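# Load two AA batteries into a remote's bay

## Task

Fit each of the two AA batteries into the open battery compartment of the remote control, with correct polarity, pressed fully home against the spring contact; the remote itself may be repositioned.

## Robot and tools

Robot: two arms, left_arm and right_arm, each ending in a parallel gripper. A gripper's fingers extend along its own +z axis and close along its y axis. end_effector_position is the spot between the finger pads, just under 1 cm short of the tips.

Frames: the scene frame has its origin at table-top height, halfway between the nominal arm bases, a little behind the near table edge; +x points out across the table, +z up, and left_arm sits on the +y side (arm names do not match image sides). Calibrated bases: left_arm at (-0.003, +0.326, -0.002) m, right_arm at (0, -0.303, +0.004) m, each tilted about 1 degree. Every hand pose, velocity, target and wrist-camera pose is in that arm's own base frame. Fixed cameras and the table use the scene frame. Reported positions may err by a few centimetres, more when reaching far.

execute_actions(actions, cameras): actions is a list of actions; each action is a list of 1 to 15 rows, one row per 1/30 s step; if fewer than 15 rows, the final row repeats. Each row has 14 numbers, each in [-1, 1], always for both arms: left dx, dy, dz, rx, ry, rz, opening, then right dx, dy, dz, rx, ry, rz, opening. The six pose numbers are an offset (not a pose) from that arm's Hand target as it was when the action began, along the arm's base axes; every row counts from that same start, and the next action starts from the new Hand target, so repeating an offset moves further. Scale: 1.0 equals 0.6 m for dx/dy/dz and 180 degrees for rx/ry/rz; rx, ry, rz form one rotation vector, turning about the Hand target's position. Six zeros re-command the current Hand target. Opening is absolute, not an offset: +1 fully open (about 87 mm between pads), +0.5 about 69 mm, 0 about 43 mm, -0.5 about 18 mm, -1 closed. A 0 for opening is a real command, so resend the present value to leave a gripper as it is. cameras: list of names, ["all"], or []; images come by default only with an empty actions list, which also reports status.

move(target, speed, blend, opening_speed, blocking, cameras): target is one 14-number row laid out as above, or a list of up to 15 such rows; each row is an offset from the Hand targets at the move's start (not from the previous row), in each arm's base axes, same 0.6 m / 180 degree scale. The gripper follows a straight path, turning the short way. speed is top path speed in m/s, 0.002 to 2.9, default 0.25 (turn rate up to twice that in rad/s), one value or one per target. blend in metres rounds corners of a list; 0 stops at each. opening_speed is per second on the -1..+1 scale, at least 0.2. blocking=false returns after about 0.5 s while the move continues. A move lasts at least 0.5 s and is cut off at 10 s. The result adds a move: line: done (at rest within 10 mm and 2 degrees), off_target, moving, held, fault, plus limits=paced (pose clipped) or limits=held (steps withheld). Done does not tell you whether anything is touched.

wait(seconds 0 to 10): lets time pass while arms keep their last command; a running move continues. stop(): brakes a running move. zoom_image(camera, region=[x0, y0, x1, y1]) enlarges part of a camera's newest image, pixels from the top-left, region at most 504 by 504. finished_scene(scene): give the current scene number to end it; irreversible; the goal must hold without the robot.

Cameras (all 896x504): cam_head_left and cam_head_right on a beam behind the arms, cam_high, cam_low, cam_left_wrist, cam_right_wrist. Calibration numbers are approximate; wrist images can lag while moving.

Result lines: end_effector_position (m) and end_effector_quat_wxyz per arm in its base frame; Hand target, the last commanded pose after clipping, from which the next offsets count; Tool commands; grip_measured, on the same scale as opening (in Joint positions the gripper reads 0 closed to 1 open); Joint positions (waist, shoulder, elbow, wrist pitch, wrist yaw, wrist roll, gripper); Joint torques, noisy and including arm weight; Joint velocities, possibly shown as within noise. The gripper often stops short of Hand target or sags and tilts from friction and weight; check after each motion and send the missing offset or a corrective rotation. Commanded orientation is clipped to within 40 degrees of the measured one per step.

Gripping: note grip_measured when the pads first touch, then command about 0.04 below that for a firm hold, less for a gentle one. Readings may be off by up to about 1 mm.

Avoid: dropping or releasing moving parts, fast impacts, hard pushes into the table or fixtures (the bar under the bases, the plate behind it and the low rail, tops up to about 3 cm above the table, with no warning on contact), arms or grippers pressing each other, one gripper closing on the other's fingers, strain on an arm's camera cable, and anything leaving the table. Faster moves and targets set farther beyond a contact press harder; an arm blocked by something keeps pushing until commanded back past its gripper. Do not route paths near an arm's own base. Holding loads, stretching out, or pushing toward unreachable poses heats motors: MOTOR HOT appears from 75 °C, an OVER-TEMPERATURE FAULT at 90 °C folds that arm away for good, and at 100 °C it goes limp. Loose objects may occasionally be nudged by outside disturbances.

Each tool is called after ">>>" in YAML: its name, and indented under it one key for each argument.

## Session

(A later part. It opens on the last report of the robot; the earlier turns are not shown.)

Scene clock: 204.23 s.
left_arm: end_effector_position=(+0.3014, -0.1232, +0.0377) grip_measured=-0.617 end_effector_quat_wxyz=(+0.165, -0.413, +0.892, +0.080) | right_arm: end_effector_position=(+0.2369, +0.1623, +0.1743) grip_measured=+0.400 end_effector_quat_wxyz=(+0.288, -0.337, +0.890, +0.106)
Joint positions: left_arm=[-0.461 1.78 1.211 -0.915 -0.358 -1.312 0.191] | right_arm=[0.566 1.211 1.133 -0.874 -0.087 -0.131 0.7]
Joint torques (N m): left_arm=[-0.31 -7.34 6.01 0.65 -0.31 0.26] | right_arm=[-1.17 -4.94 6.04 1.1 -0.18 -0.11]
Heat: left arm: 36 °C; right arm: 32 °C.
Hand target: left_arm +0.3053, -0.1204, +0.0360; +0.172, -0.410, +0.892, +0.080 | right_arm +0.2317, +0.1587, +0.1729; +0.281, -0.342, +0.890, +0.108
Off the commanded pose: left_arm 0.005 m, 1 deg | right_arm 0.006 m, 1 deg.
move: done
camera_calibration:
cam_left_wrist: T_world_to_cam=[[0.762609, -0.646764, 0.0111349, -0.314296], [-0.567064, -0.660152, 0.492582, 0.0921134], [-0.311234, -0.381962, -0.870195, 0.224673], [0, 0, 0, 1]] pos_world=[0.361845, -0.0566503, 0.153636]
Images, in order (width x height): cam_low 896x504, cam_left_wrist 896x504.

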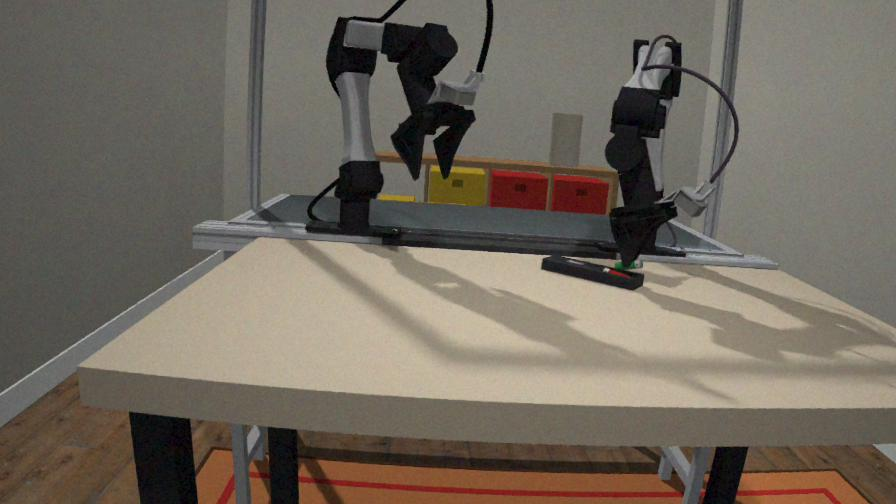

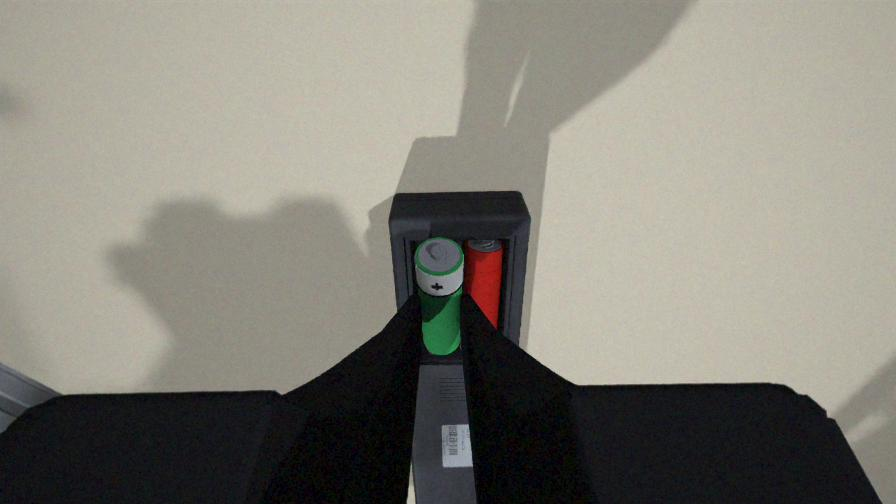

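>>> move:
  target: [-0.002,0.001,-0.026,0,0,0,-0.67,0,0,0,0,0,0,0.4]
  speed: 0.06
  cameras: ["cam_left_wrist","cam_low"]

>>> zoom_image:
  camera: "cam_left_wrist"
  region: [300, 50, 600, 400]

>>> zoom_image:
  camera: "cam_low"
  region: [560, 220, 660, 300]

Scene clock: 205.27 s.
left_arm: end_effector_position=(+0.2995, -0.1222, +0.0259) grip_measured=-0.617 end_effector_quat_wxyz=(+0.165, -0.412, +0.893, +0.079) | right_arm: end_effector_position=(+0.2369, +0.1623, +0.1743) grip_measured=+0.400 end_effector_quat_wxyz=(+0.288, -0.337, +0.890, +0.106)
Joint positions: left_arm=[-0.461 1.787 1.169 -0.865 -0.358 -1.31 0.191] | right_arm=[0.566 1.211 1.133 -0.874 -0.087 -0.131 0.7]
Joint torques (N m): left_arm=[-0.32 -6.52 5.63 0.78 -0.31 0.25] | right_arm=[-1.18 -4.98 6 1.09 -0.18 -0.11]
Heat: left arm: 36 °C; right arm: 32 °C.
Hand target: left_arm +0.3041, -0.1198, +0.0203; +0.172, -0.410, +0.892, +0.080 | right_arm +0.2317, +0.1587, +0.1729; +0.281, -0.342, +0.890, +0.108
Off the commanded pose: left_arm 0.008 m, 1 deg | right_arm 0.006 m, 1 deg.
move: done
camera_calibration:
cam_left_wrist: T_world_to_cam=[[0.761665, -0.647858, 0.0120716, -0.311988], [-0.568492, -0.659186, 0.49223, 0.0980591], [-0.310938, -0.381777, -0.870381, 0.214088], [0, 0, 0, 1]] pos_world=[0.359944, -0.0557511, 0.141836]
Images, in order (width x height): cam_low 896x504, cam_left_wrist 896x504.

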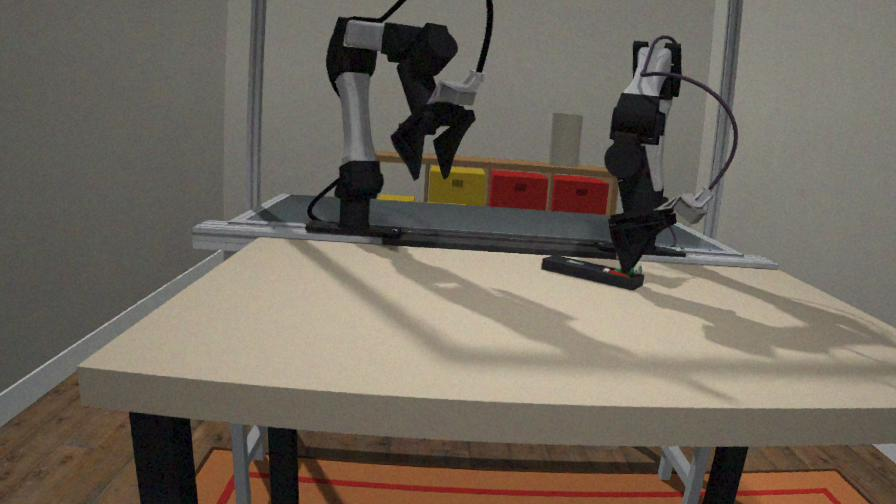

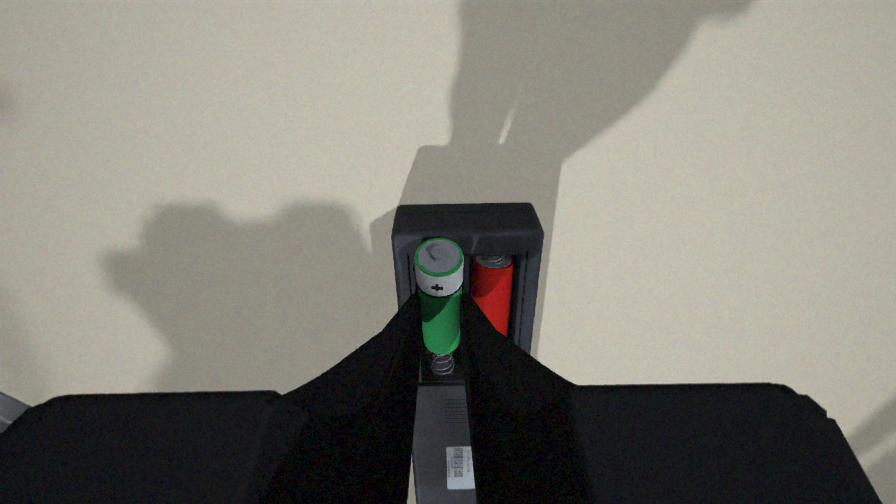

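Scaled by 1.440 from the camera's 896x504 image, which has a finer 1280x720 frame.

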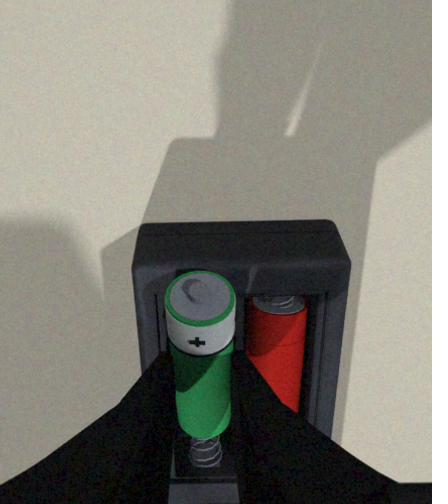

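Scaled by 5.040 from the camera's 896x504 image, which has a finer 1280x720 frame.

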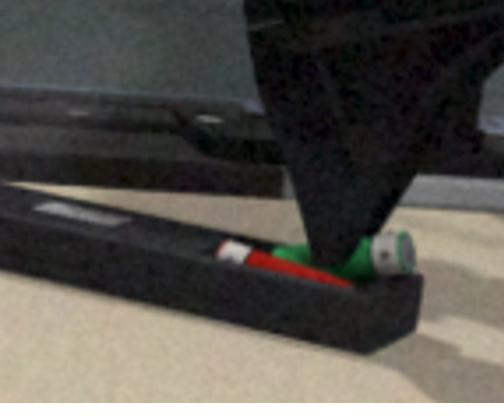

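>>> move:
  target:
    - [0,0,-0.015,0,0,0,-0.75,0,0,0,0,0,0,0.4]
    - [-0.03,-0.034,-0.015,0,0,0,-0.75,0,0,0,0,0,0,0.4]
  speed: 0.06
  cameras: ["cam_left_wrist","cam_low"]

>>> zoom_image:
  camera: "cam_left_wrist"
  region: [300, 150, 600, 500]

>>> zoom_image:
  camera: "cam_low"
  region: [560, 220, 660, 300]

Scene clock: 207.43 s.
left_arm: end_effector_position=(+0.2975, -0.1249, +0.0249) grip_measured=-0.617 end_effector_quat_wxyz=(+0.199, -0.406, +0.886, +0.099) | right_arm: end_effector_position=(+0.2369, +0.1623, +0.1743) grip_measured=+0.400 end_effector_quat_wxyz=(+0.288, -0.337, +0.890, +0.106)
Joint positions: left_arm=[-0.516 1.787 1.155 -0.861 -0.441 -1.357 0.192] | right_arm=[0.566 1.211 1.133 -0.874 -0.087 -0.131 0.7]
Joint torques (N m): left_arm=[-2.81 -6.49 3.78 0.71 0.37 -0.24] | right_arm=[-1.21 -5 6.02 1.09 -0.18 -0.11]
Heat: left arm: 36 °C; right arm: 32 °C.
Hand target: left_arm +0.2861, -0.1402, +0.0113; +0.172, -0.410, +0.892, +0.081 | right_arm +0.2317, +0.1587, +0.1729; +0.281, -0.342, +0.890, +0.108
Off the commanded pose: left_arm 0.023 m, 4 deg | right_arm 0.006 m, 1 deg.
move: off_target (left_arm)
camera_calibration:
cam_left_wrist: T_world_to_cam=[[0.75839, -0.651794, 0.00307002, -0.311472], [-0.591839, -0.686641, 0.422198, 0.100939], [-0.273078, -0.322008, -0.906498, 0.208713], [0, 0, 0, 1]] pos_world=[0.352951, -0.0664996, 0.147538]
Images, in order (width x height): cam_low 896x504, cam_left_wrist 896x504.

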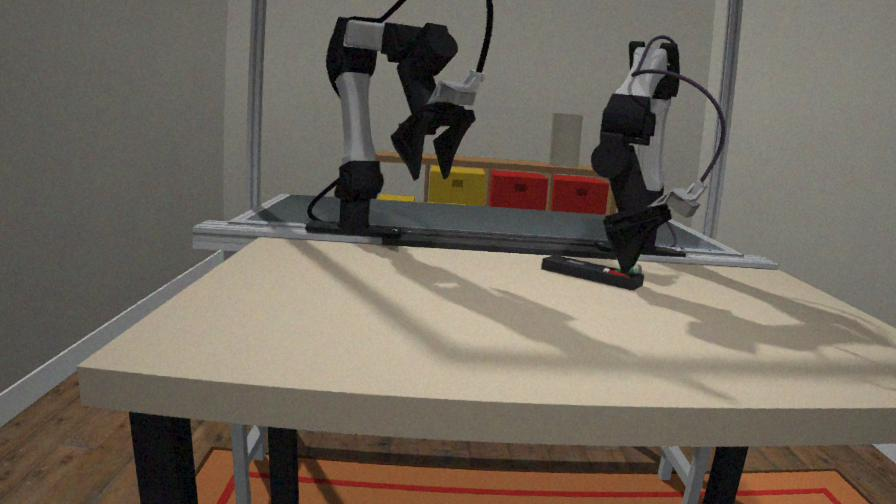

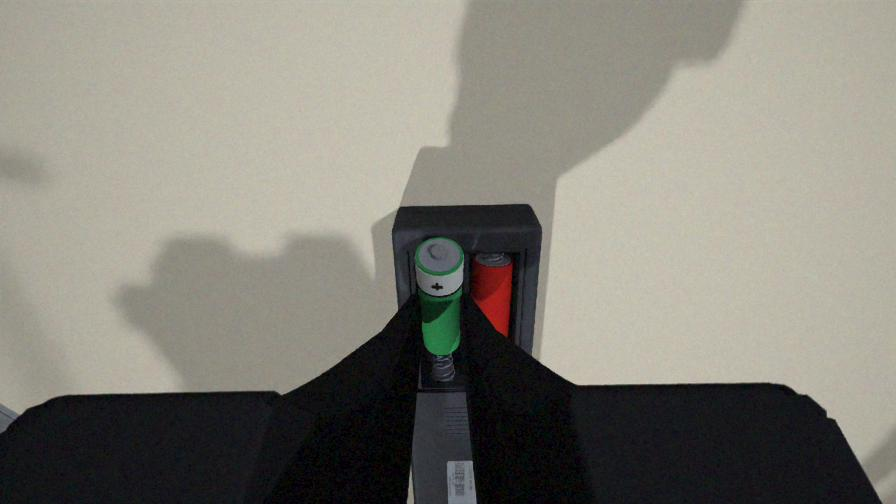

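Scaled by 1.440 from the camera's 896x504 image, which has a finer 1280x720 frame.

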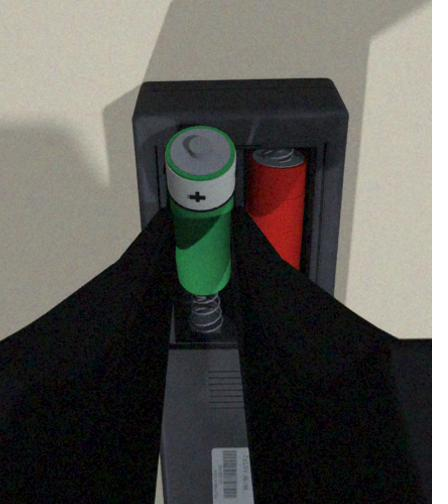

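Scaled by 5.040 from the camera's 896x504 image, which has a finer 1280x720 frame.

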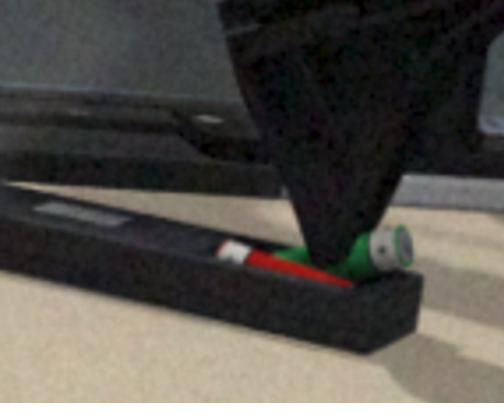

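>>> move:
  target:
    - [-0.04,-0.045,-0.01,0,0,0,-0.75,0,0,0,0,0,0,0.4]
  speed: 0.06
  cameras: ["cam_left_wrist","cam_low"]

>>> zoom_image:
  camera: "cam_left_wrist"
  region: [300, 150, 600, 500]

>>> zoom_image:
  camera: "cam_low"
  region: [560, 220, 660, 300]

Scene clock: 208.90 s.
left_arm: end_effector_position=(+0.2840, -0.1548, +0.0247) grip_measured=-0.617 end_effector_quat_wxyz=(+0.218, -0.411, +0.881, +0.086) | right_arm: end_effector_position=(+0.2369, +0.1623, +0.1743) grip_measured=+0.400 end_effector_quat_wxyz=(+0.288, -0.337, +0.890, +0.106)
Joint positions: left_arm=[-0.63 1.783 1.144 -0.867 -0.469 -1.486 0.192] | right_arm=[0.566 1.211 1.133 -0.874 -0.087 -0.131 0.7]
Joint torques (N m): left_arm=[-2.95 -5.79 3.07 0.52 0.58 -0.17] | right_arm=[-1.25 -4.97 6 1.09 -0.17 -0.13]
Heat: left arm: 36 °C; right arm: 32 °C.
Hand target: left_arm +0.2621, -0.1672, +0.0054; +0.172, -0.410, +0.892, +0.080 | right_arm +0.2317, +0.1587, +0.1729; +0.281, -0.342, +0.890, +0.108
Off the commanded pose: left_arm 0.032 m, 5 deg | right_arm 0.006 m, 1 deg.
move: off_target (left_arm)
camera_calibration:
cam_left_wrist: T_world_to_cam=[[0.75949, -0.649021, 0.0441165, -0.321669], [-0.608949, -0.685466, 0.399146, 0.0781562], [-0.228814, -0.330012, -0.915825, 0.181562], [0, 0, 0, 1]] pos_world=[0.333442, -0.0952788, 0.149274]
Images, in order (width x height): cam_low 896x504, cam_left_wrist 896x504.

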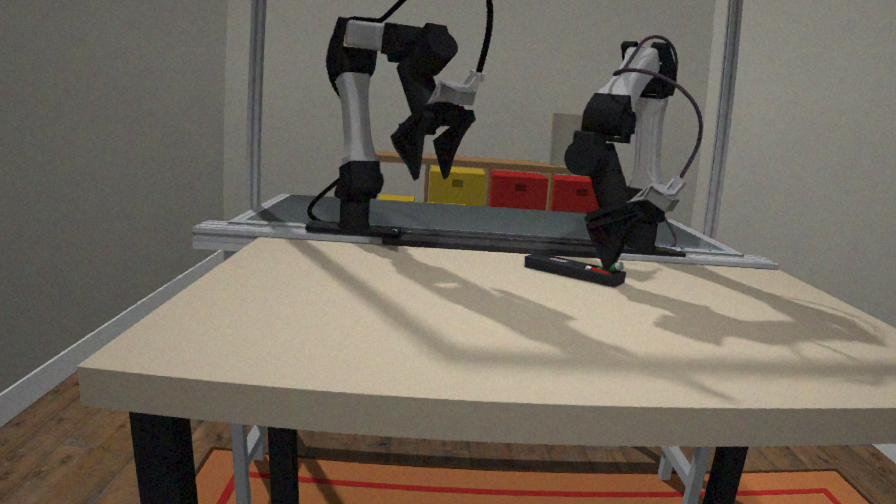

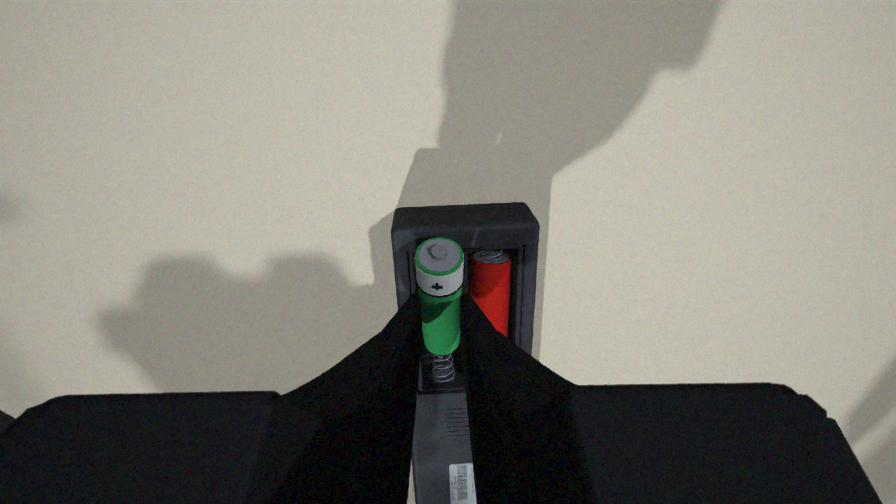

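Scaled by 1.440 from the camera's 896x504 image, which has a finer 1280x720 frame.

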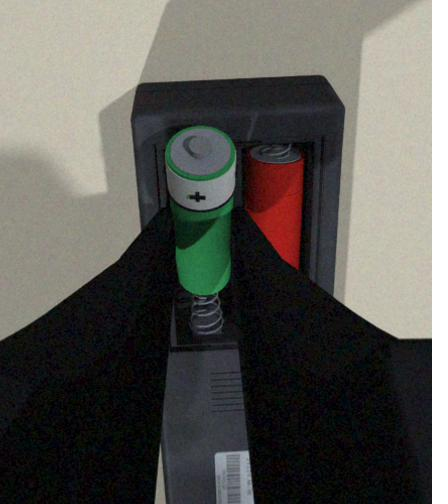

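Scaled by 5.040 from the camera's 896x504 image, which has a finer 1280x720 frame.

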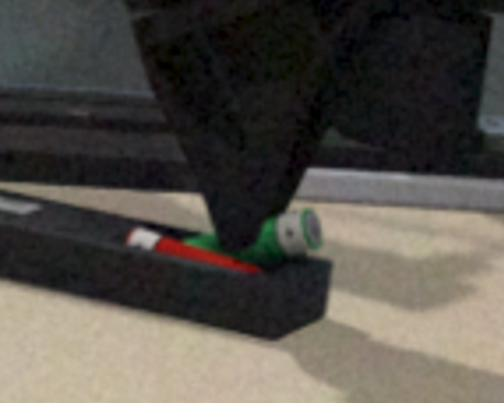

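>>> move:
  target: [0.036,0.023,0.028,0,0,0,-0.75,-0.087,0.312,-0.07,0,0,0.05,1]
  speed: 0.2
  cameras: ["cam_left_wrist","cam_right_wrist","cam_low","cam_head_left"]

Scene clock: 211.37 s.
left_arm: end_effector_position=(+0.2858, -0.1523, +0.0257) grip_measured=-0.617 end_effector_quat_wxyz=(+0.187, -0.416, +0.887, +0.074) | right_arm: end_effector_position=(+0.1732, +0.3330, +0.1184) grip_measured=+1.000 end_effector_quat_wxyz=(+0.250, -0.423, +0.863, +0.116)
Joint positions: left_arm=[-0.583 1.782 1.158 -0.874 -0.4 -1.446 0.192] | right_arm=[1.13 1.608 1.27 -0.687 0.126 0.184 1]
Joint torques (N m): left_arm=[-0.44 -5.6 7.83 0.29 -0.01 0.3] | right_arm=[-0.24 -7.46 9.72 1.37 0.23 0.16]
Heat: left arm: 36 °C; right arm: 33 °C.
Hand target: left_arm +0.2836, -0.1534, +0.0221; +0.172, -0.410, +0.892, +0.080 | right_arm +0.1795, +0.3458, +0.1309; +0.272, -0.411, +0.861, +0.130
Off the commanded pose: left_arm 0.004 m, 2 deg | right_arm 0.019 m, 3 deg.
move: off_target (right_arm)
camera_calibration:
cam_left_wrist: T_world_to_cam=[[0.765234, -0.642424, 0.0413451, -0.321898], [-0.585479, -0.667825, 0.459592, 0.0748691], [-0.267641, -0.375902, -0.887167, 0.187102], [0, 0, 0, 1]] pos_world=[0.340238, -0.0864635, 0.144891]
cam_right_wrist: T_world_to_cam=[[0.789096, -0.614054, 0.0162823, 0.064034], [-0.578554, -0.734047, 0.355598, 0.315713], [-0.206404, -0.290021, -0.934497, 0.385765], [0, 0, 0, 1]] pos_world=[0.211751, 0.382948, 0.247187]
Images, in order (width x height): cam_head_left 896x504, cam_low 896x504, cam_left_wrist 896x504, cam_right_wrist 896x504.

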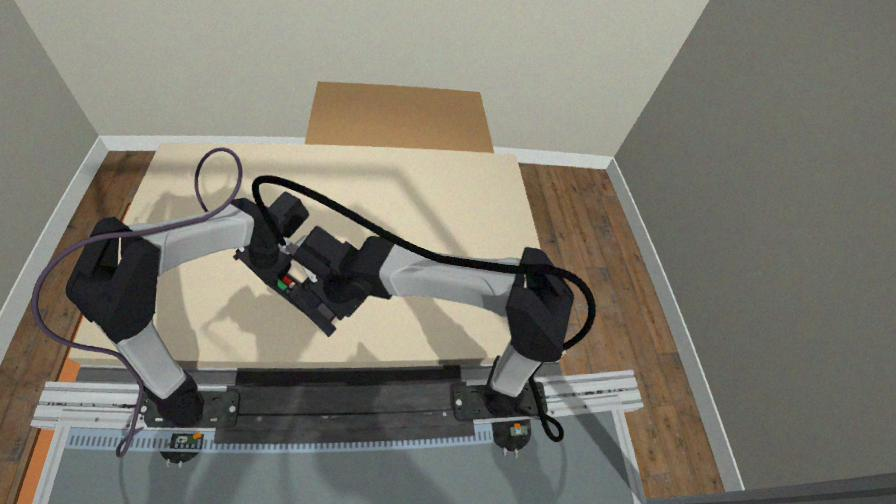

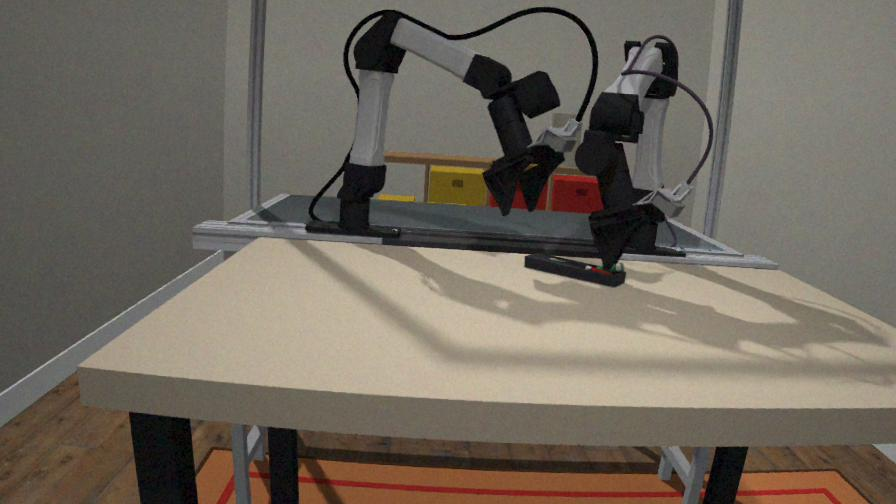

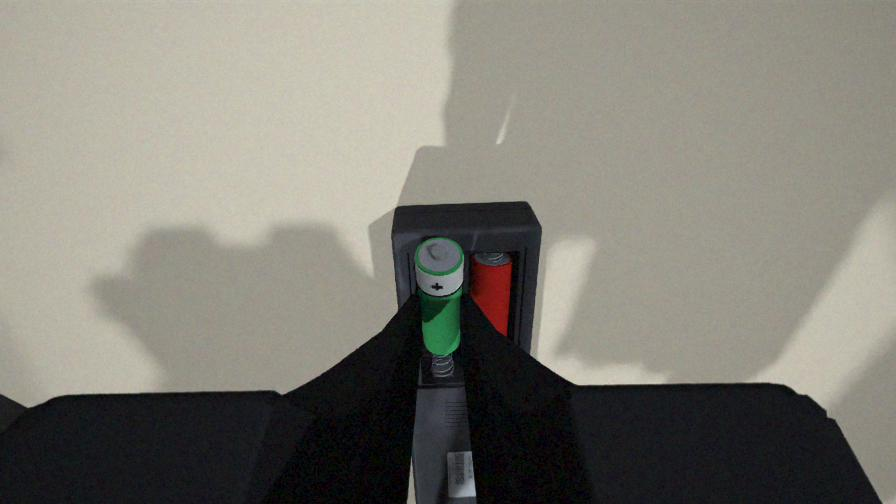

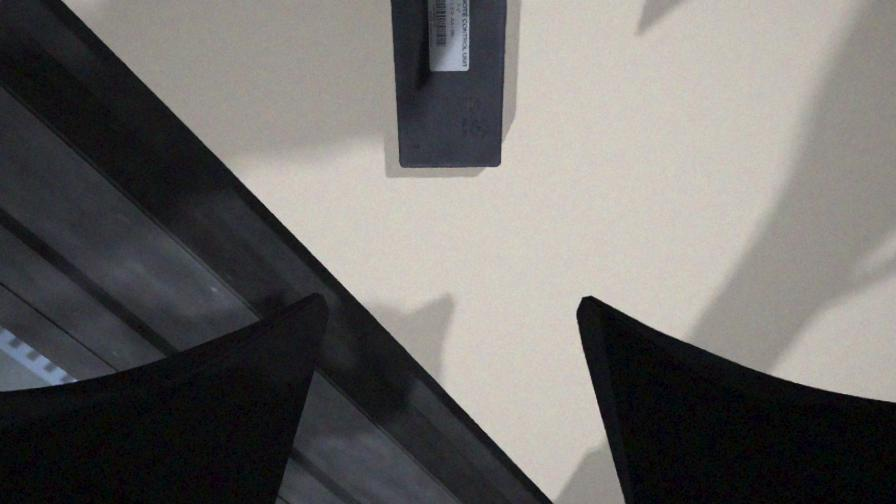

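>>> move:
  target:
    - [0,0,0,0,0,0,-0.75,0.045,0.05,-0.1,0,0,0,1]
    - [0,0,0,0,0,0,-0.75,0.064,0.072,-0.172,0,0,0,1]
    - [0,0,0,0,0,0,-0.75,0.064,0.072,-0.172,0,0,0,0.05]
  speed: 0.1
  opening_speed: 0.5
  cameras: ["cam_left_wrist","cam_right_wrist","cam_low"]

Scene clock: 212.27 s.
left_arm: end_effector_position=(+0.2858, -0.1523, +0.0257) grip_measured=-0.617 end_effector_quat_wxyz=(+0.187, -0.416, +0.887, +0.074) | right_arm: end_effector_position=(+0.1764, +0.3398, +0.1104) grip_measured=+1.000 end_effector_quat_wxyz=(+0.250, -0.422, +0.863, +0.116)
Joint positions: left_arm=[-0.583 1.782 1.158 -0.874 -0.4 -1.446 0.192] | right_arm=[1.13 1.639 1.27 -0.655 0.126 0.185 1]
Joint torques (N m): left_arm=[-0.43 -5.57 7.83 0.29 -0.02 0.28] | right_arm=[-0.53 -8.8 6.57 1.16 0.1 0]
Heat: left arm: 35 °C; right arm: 33 °C.
Hand target: left_arm +0.2836, -0.1535, +0.0221; +0.172, -0.410, +0.892, +0.080 | right_arm +0.1764, +0.3397, +0.1131; +0.253, -0.422, +0.863, +0.119 (not the last commanded pose)
Tool commands: left_gripper/opening=-0.75 right_gripper/opening=+1.0
Off the commanded pose: left_arm 0.004 m, 2 deg | right_arm 0.105 m, 3 deg.
move: held (right_arm; a check stopped the path); path passed 0 of 3 targets; target 3's new opening was not sent; limits=held
pose unreachable (right arm): on one or more control steps of this call, first in action 0 (counted from 0), this arm could not follow its commanded pose, so it was not sent that pose on those steps. It may still have moved: this result reports where it is.
cause: moving toward the commanded pose would bring a part of the arm too close to another arm (this arm's wrist camera and the left arm's wrist (the part past joint 4), where that arm would come to rest).
camera_calibration:
cam_left_wrist: T_world_to_cam=[[0.765234, -0.642424, 0.0413451, -0.321898], [-0.585479, -0.667825, 0.459592, 0.0748691], [-0.267641, -0.375902, -0.887167, 0.187102], [0, 0, 0, 1]] pos_world=[0.340238, -0.0864635, 0.144891]
cam_right_wrist: T_world_to_cam=[[0.788755, -0.614495, 0.0161608, 0.0659673], [-0.579185, -0.73411, 0.35444, 0.325694], [-0.205938, -0.288927, -0.934939, 0.380442], [0, 0, 0, 1]] pos_world=[0.214952, 0.389551, 0.239185]
Images, in order (width x height): cam_low 896x504, cam_left_wrist 896x504, cam_right_wrist 896x504.

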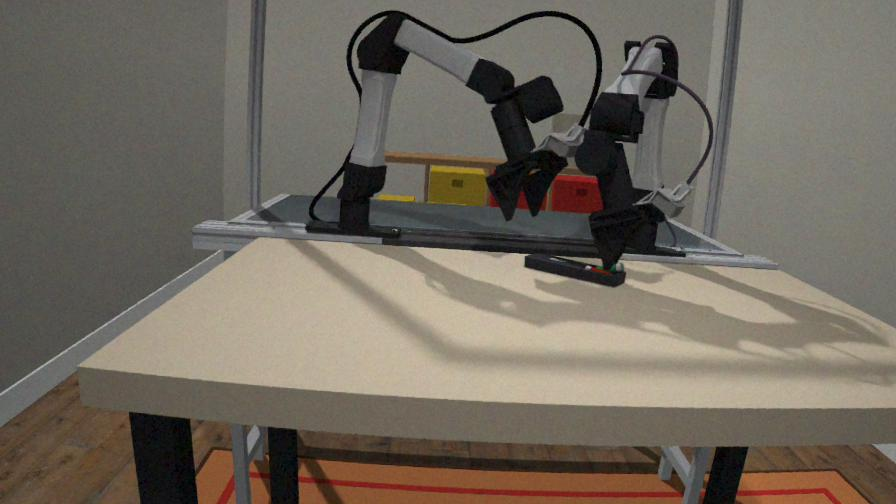

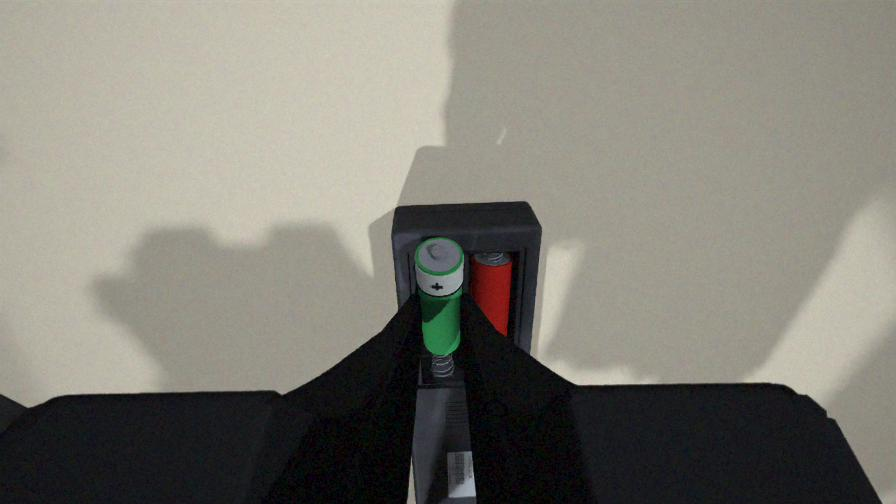

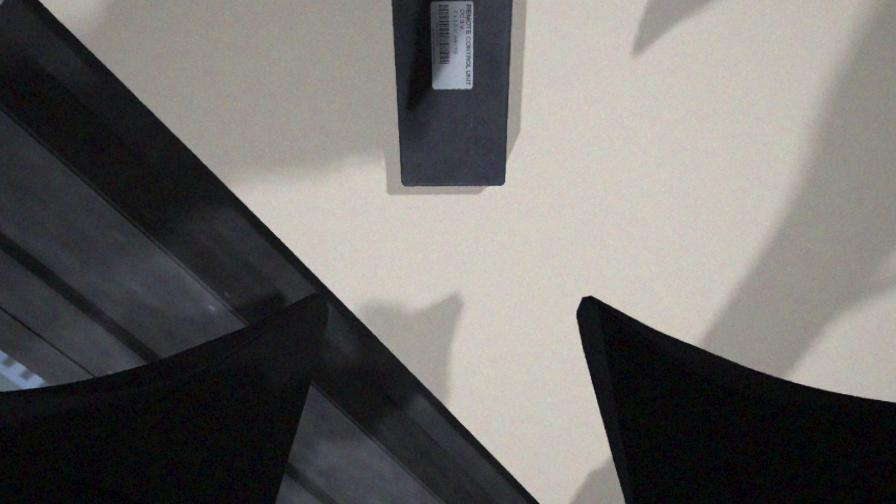

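>>> move:
  target:
    - [0,0,0,0,0,0,-0.75,-0.015,-0.025,0,0.0863,-0.07,0,-1]
    - [0,0,0,0,0,0,-0.75,-0.008,-0.023,-0.148,0.0863,-0.07,0,-1]
  speed: 0.1
  cameras: ["cam_right_wrist","cam_low"]

Scene clock: 216.93 s.
left_arm: end_effector_position=(+0.2858, -0.1523, +0.0257) grip_measured=-0.617 end_effector_quat_wxyz=(+0.187, -0.416, +0.887, +0.074) | right_arm: end_effector_position=(+0.1699, +0.3284, +0.0290) grip_measured=-0.965 end_effector_quat_wxyz=(+0.398, -0.393, +0.807, +0.190)
Joint positions: left_arm=[-0.583 1.782 1.158 -0.874 -0.4 -1.446 0.192] | right_arm=[1.18 1.526 0.589 0.261 0.222 0.167 0.018]
Joint torques (N m): left_arm=[-0.42 -5.61 7.83 0.29 -0.02 0.29] | right_arm=[-1.01 -4.93 4.27 1.8 0.12 -0.09]
Heat: left arm: 35 °C; right arm: 33 °C.
Hand target: left_arm +0.2836, -0.1535, +0.0221; +0.172, -0.410, +0.892, +0.080 | right_arm +0.1716, +0.3258, +0.0242; +0.400, -0.394, +0.806, +0.187
Off the commanded pose: left_arm 0.004 m, 2 deg | right_arm 0.006 m, 0 deg.
move: done
camera_calibration:
cam_right_wrist: T_world_to_cam=[[0.784892, -0.619515, 0.0121034, 0.0679078], [-0.619614, -0.784871, 0.00745249, 0.375948], [0.00488271, -0.0133488, -0.999899, 0.175331], [0, 0, 0, 1]] pos_world=[0.178786, 0.339481, 0.17169]
Images, in order (width x height): cam_low 896x504, cam_right_wrist 896x504.

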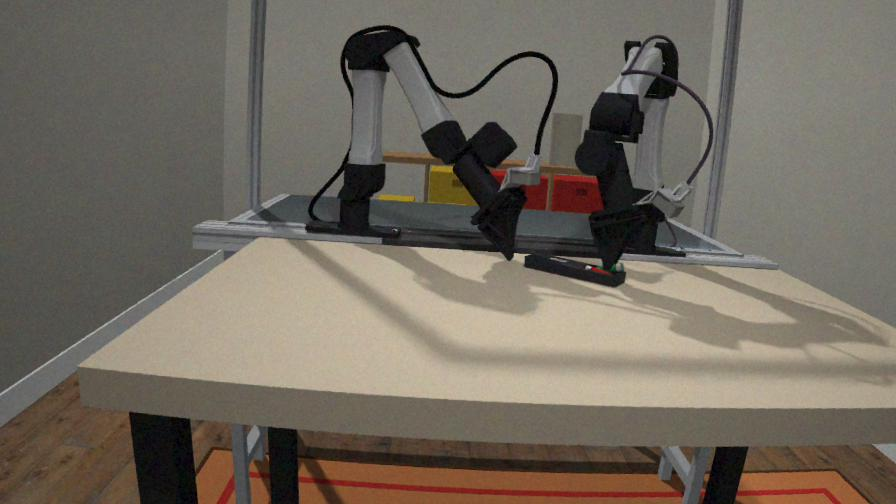

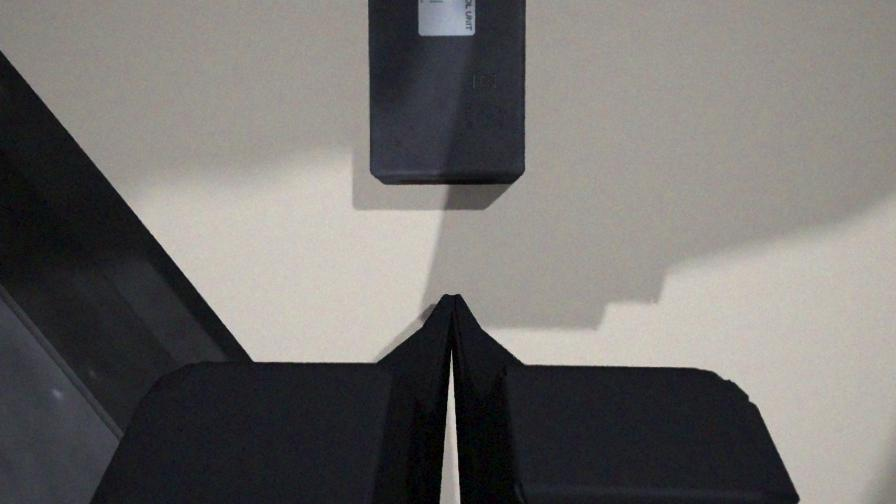

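>>> move:
  target: [0,0,0,0,0,0,-0.75,0.037,0.047,-0.003,0,0,0,-1]
  speed: 0.06
  cameras: ["cam_right_wrist","cam_low","cam_left_wrist"]

Scene clock: 218.07 s.
left_arm: end_effector_position=(+0.2858, -0.1523, +0.0257) grip_measured=-0.617 end_effector_quat_wxyz=(+0.187, -0.416, +0.887, +0.074) | right_arm: end_effector_position=(+0.1936, +0.3548, +0.0302) grip_measured=-0.965 end_effector_quat_wxyz=(+0.413, -0.385, +0.803, +0.192)
Joint positions: left_arm=[-0.583 1.782 1.158 -0.874 -0.4 -1.446 0.192] | right_arm=[1.149 1.646 0.69 0.314 0.215 0.148 0.018]
Joint torques (N m): left_arm=[-0.43 -5.57 7.83 0.27 -0.01 0.3] | right_arm=[-1.24 -4.86 6.78 1.46 -0.11 -0.09]
Heat: left arm: 35 °C; right arm: 33 °C.
Hand target: left_arm +0.2836, -0.1535, +0.0221; +0.172, -0.410, +0.892, +0.080 | right_arm +0.1939, +0.3540, +0.0225; +0.400, -0.394, +0.806, +0.187
Off the commanded pose: left_arm 0.004 m, 2 deg | right_arm 0.008 m, 2 deg.
move: done
camera_calibration:
cam_left_wrist: T_world_to_cam=[[0.765234, -0.642424, 0.0413451, -0.321898], [-0.585479, -0.667825, 0.459592, 0.0748691], [-0.267641, -0.375902, -0.887167, 0.187102], [0, 0, 0, 1]] pos_world=[0.340238, -0.0864635, 0.144891]
cam_right_wrist: T_world_to_cam=[[0.776365, -0.630102, 0.015122, 0.070904], [-0.629729, -0.776465, -0.023327, 0.411208], [0.0264401, 0.00858748, -0.999614, 0.164818], [0, 0, 0, 1]] pos_world=[0.199544, 0.36255, 0.173275]
Images, in order (width x height): cam_low 896x504, cam_left_wrist 896x504, cam_right_wrist 896x504.

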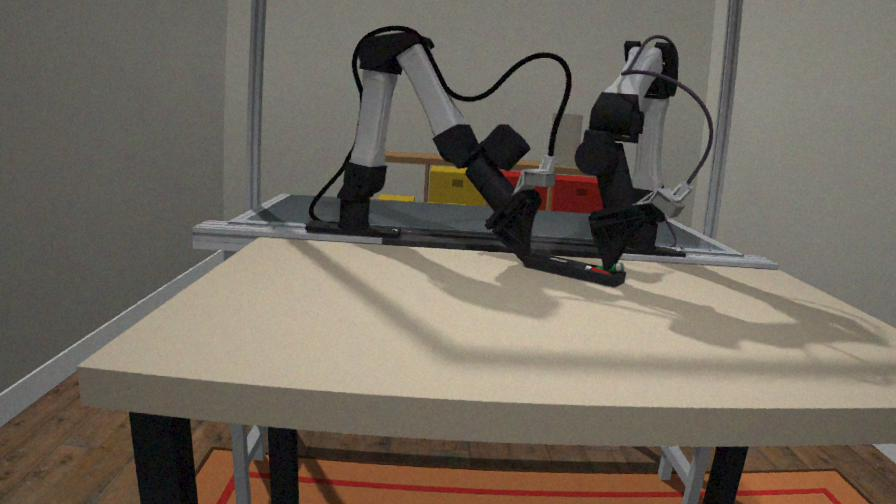

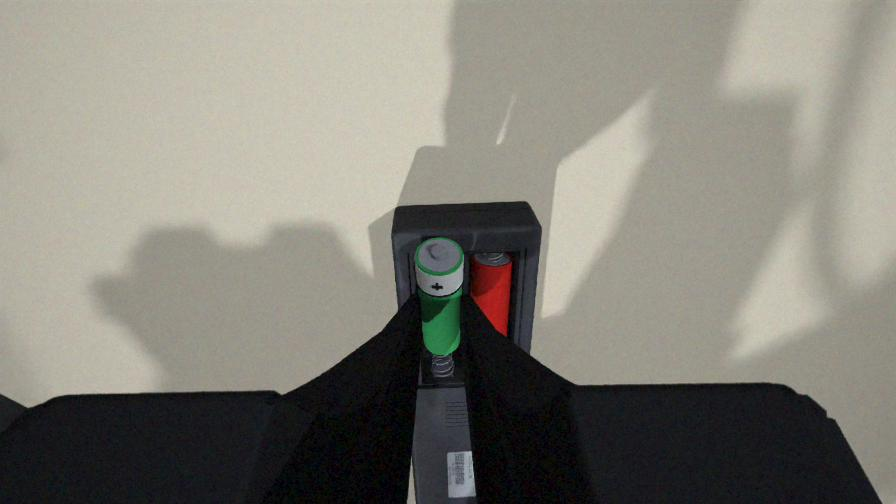

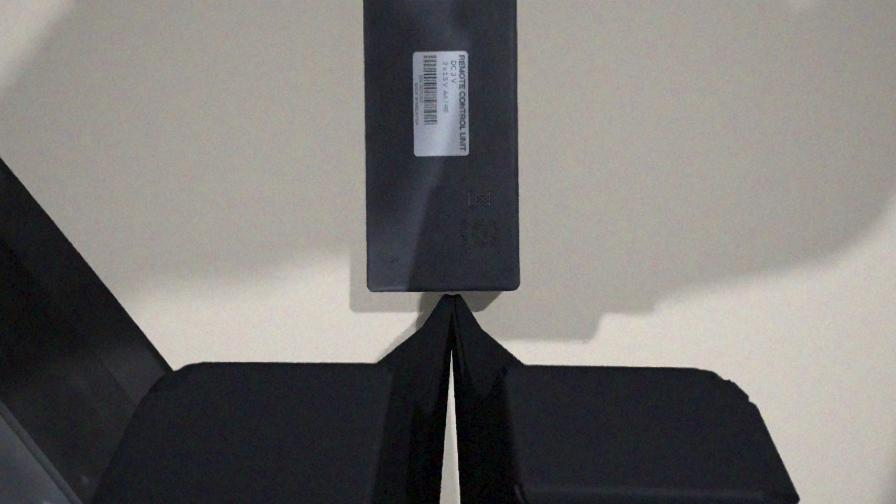

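>>> move:
  target:
    - [0,0,0,0,0,0,-0.75,0.003,0.004,-0.012,0,0,0,-1]
    - [-0.035,-0.042,-0.01,0,0,0,-0.8,0.01,0.012,-0.012,0,0,0,-1]
  speed: 0.06
  cameras: ["cam_right_wrist","cam_low","cam_left_wrist"]

>>> zoom_image:
  camera: "cam_left_wrist"
  region: [300, 150, 600, 500]

>>> zoom_image:
  camera: "cam_low"
  region: [560, 220, 660, 300]

Scene clock: 220.73 s.
left_arm: end_effector_position=(+0.2780, -0.1565, +0.0257) grip_measured=-0.617 end_effector_quat_wxyz=(+0.213, -0.416, +0.879, +0.096) | right_arm: end_effector_position=(+0.1977, +0.3619, +0.0303) grip_measured=-0.965 end_effector_quat_wxyz=(+0.419, -0.385, +0.799, +0.196)
Joint positions: left_arm=[-0.647 1.79 1.158 -0.908 -0.471 -1.524 0.192] | right_arm=[1.147 1.673 0.704 0.344 0.213 0.139 0.018]
Joint torques (N m): left_arm=[-3.95 -5.56 6.82 0.31 0.6 -0.07] | right_arm=[-1.81 -2.71 7.46 1.47 -0.15 -0.07]
Heat: left arm: 34 °C; right arm: 33 °C.
Hand target: left_arm +0.2627, -0.1787, +0.0162; +0.172, -0.410, +0.892, +0.080 | right_arm +0.1998, +0.3612, +0.0152; +0.400, -0.394, +0.806, +0.187
Off the commanded pose: left_arm 0.029 m, 5 deg | right_arm 0.015 m, 3 deg.
move: off_target (left_arm, right_arm); target 2's new opening was sent with left_arm's hand 0.029 m and 5 deg from that target
camera_calibration:
cam_left_wrist: T_world_to_cam=[[0.770638, -0.636729, 0.0263255, -0.31891], [-0.59191, -0.699863, 0.399792, 0.0658048], [-0.236135, -0.323677, -0.916228, 0.183562], [0, 0, 0, 1]] pos_world=[0.32806, -0.09759, 0.150272]
cam_right_wrist: T_world_to_cam=[[0.778954, -0.626869, 0.0162908, 0.0705346], [-0.625929, -0.778834, -0.0403773, 0.419894], [0.0379991, 0.0212552, -0.999052, 0.157812], [0, 0, 0, 1]] pos_world=[0.201884, 0.367889, 0.173468]
Images, in order (width x height): cam_low 896x504, cam_left_wrist 896x504, cam_right_wrist 896x504.

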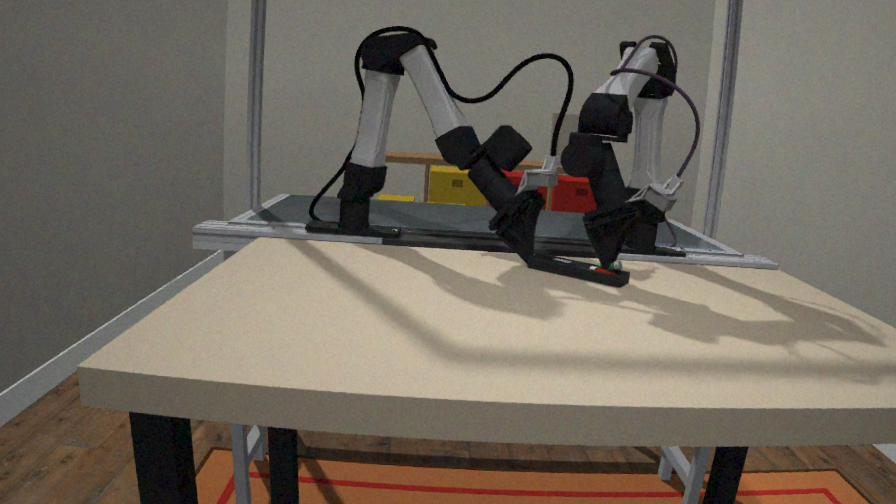

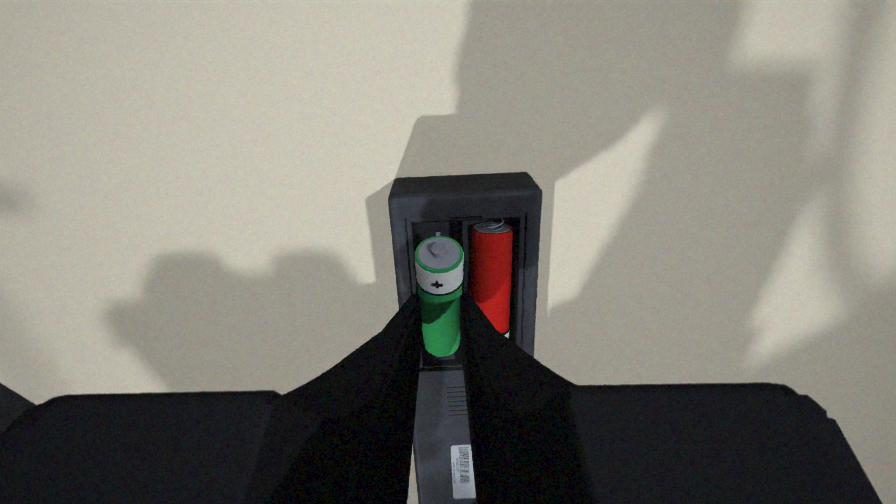

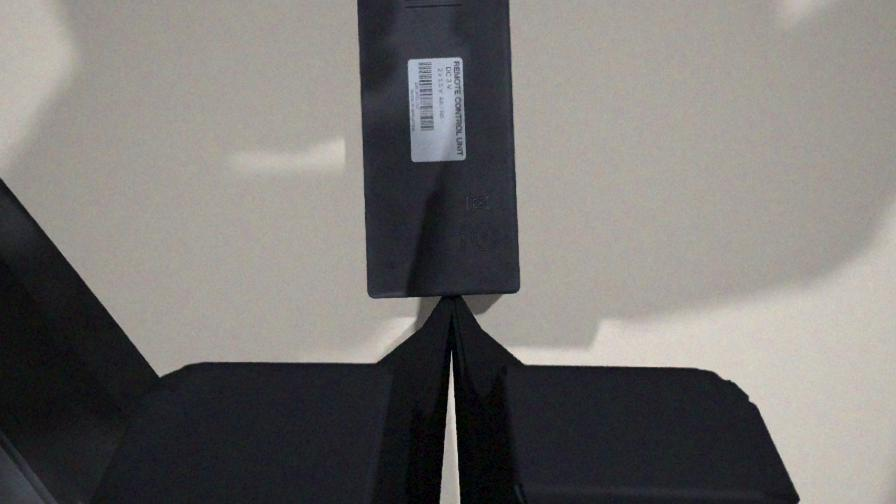

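Scaled by 1.440 from the camera's 896x504 image, which has a finer 1280x720 frame.

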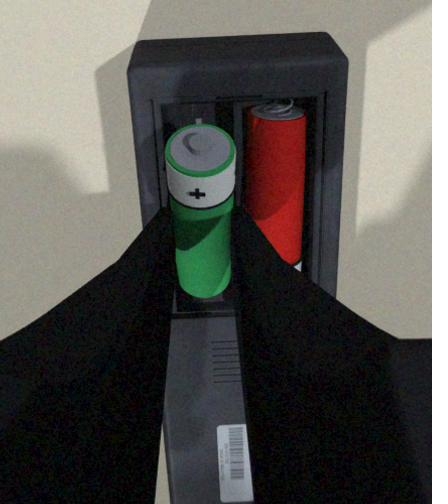

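Scaled by 5.040 from the camera's 896x504 image, which has a finer 1280x720 frame.

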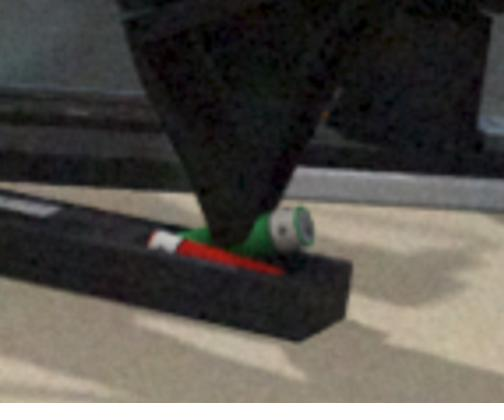

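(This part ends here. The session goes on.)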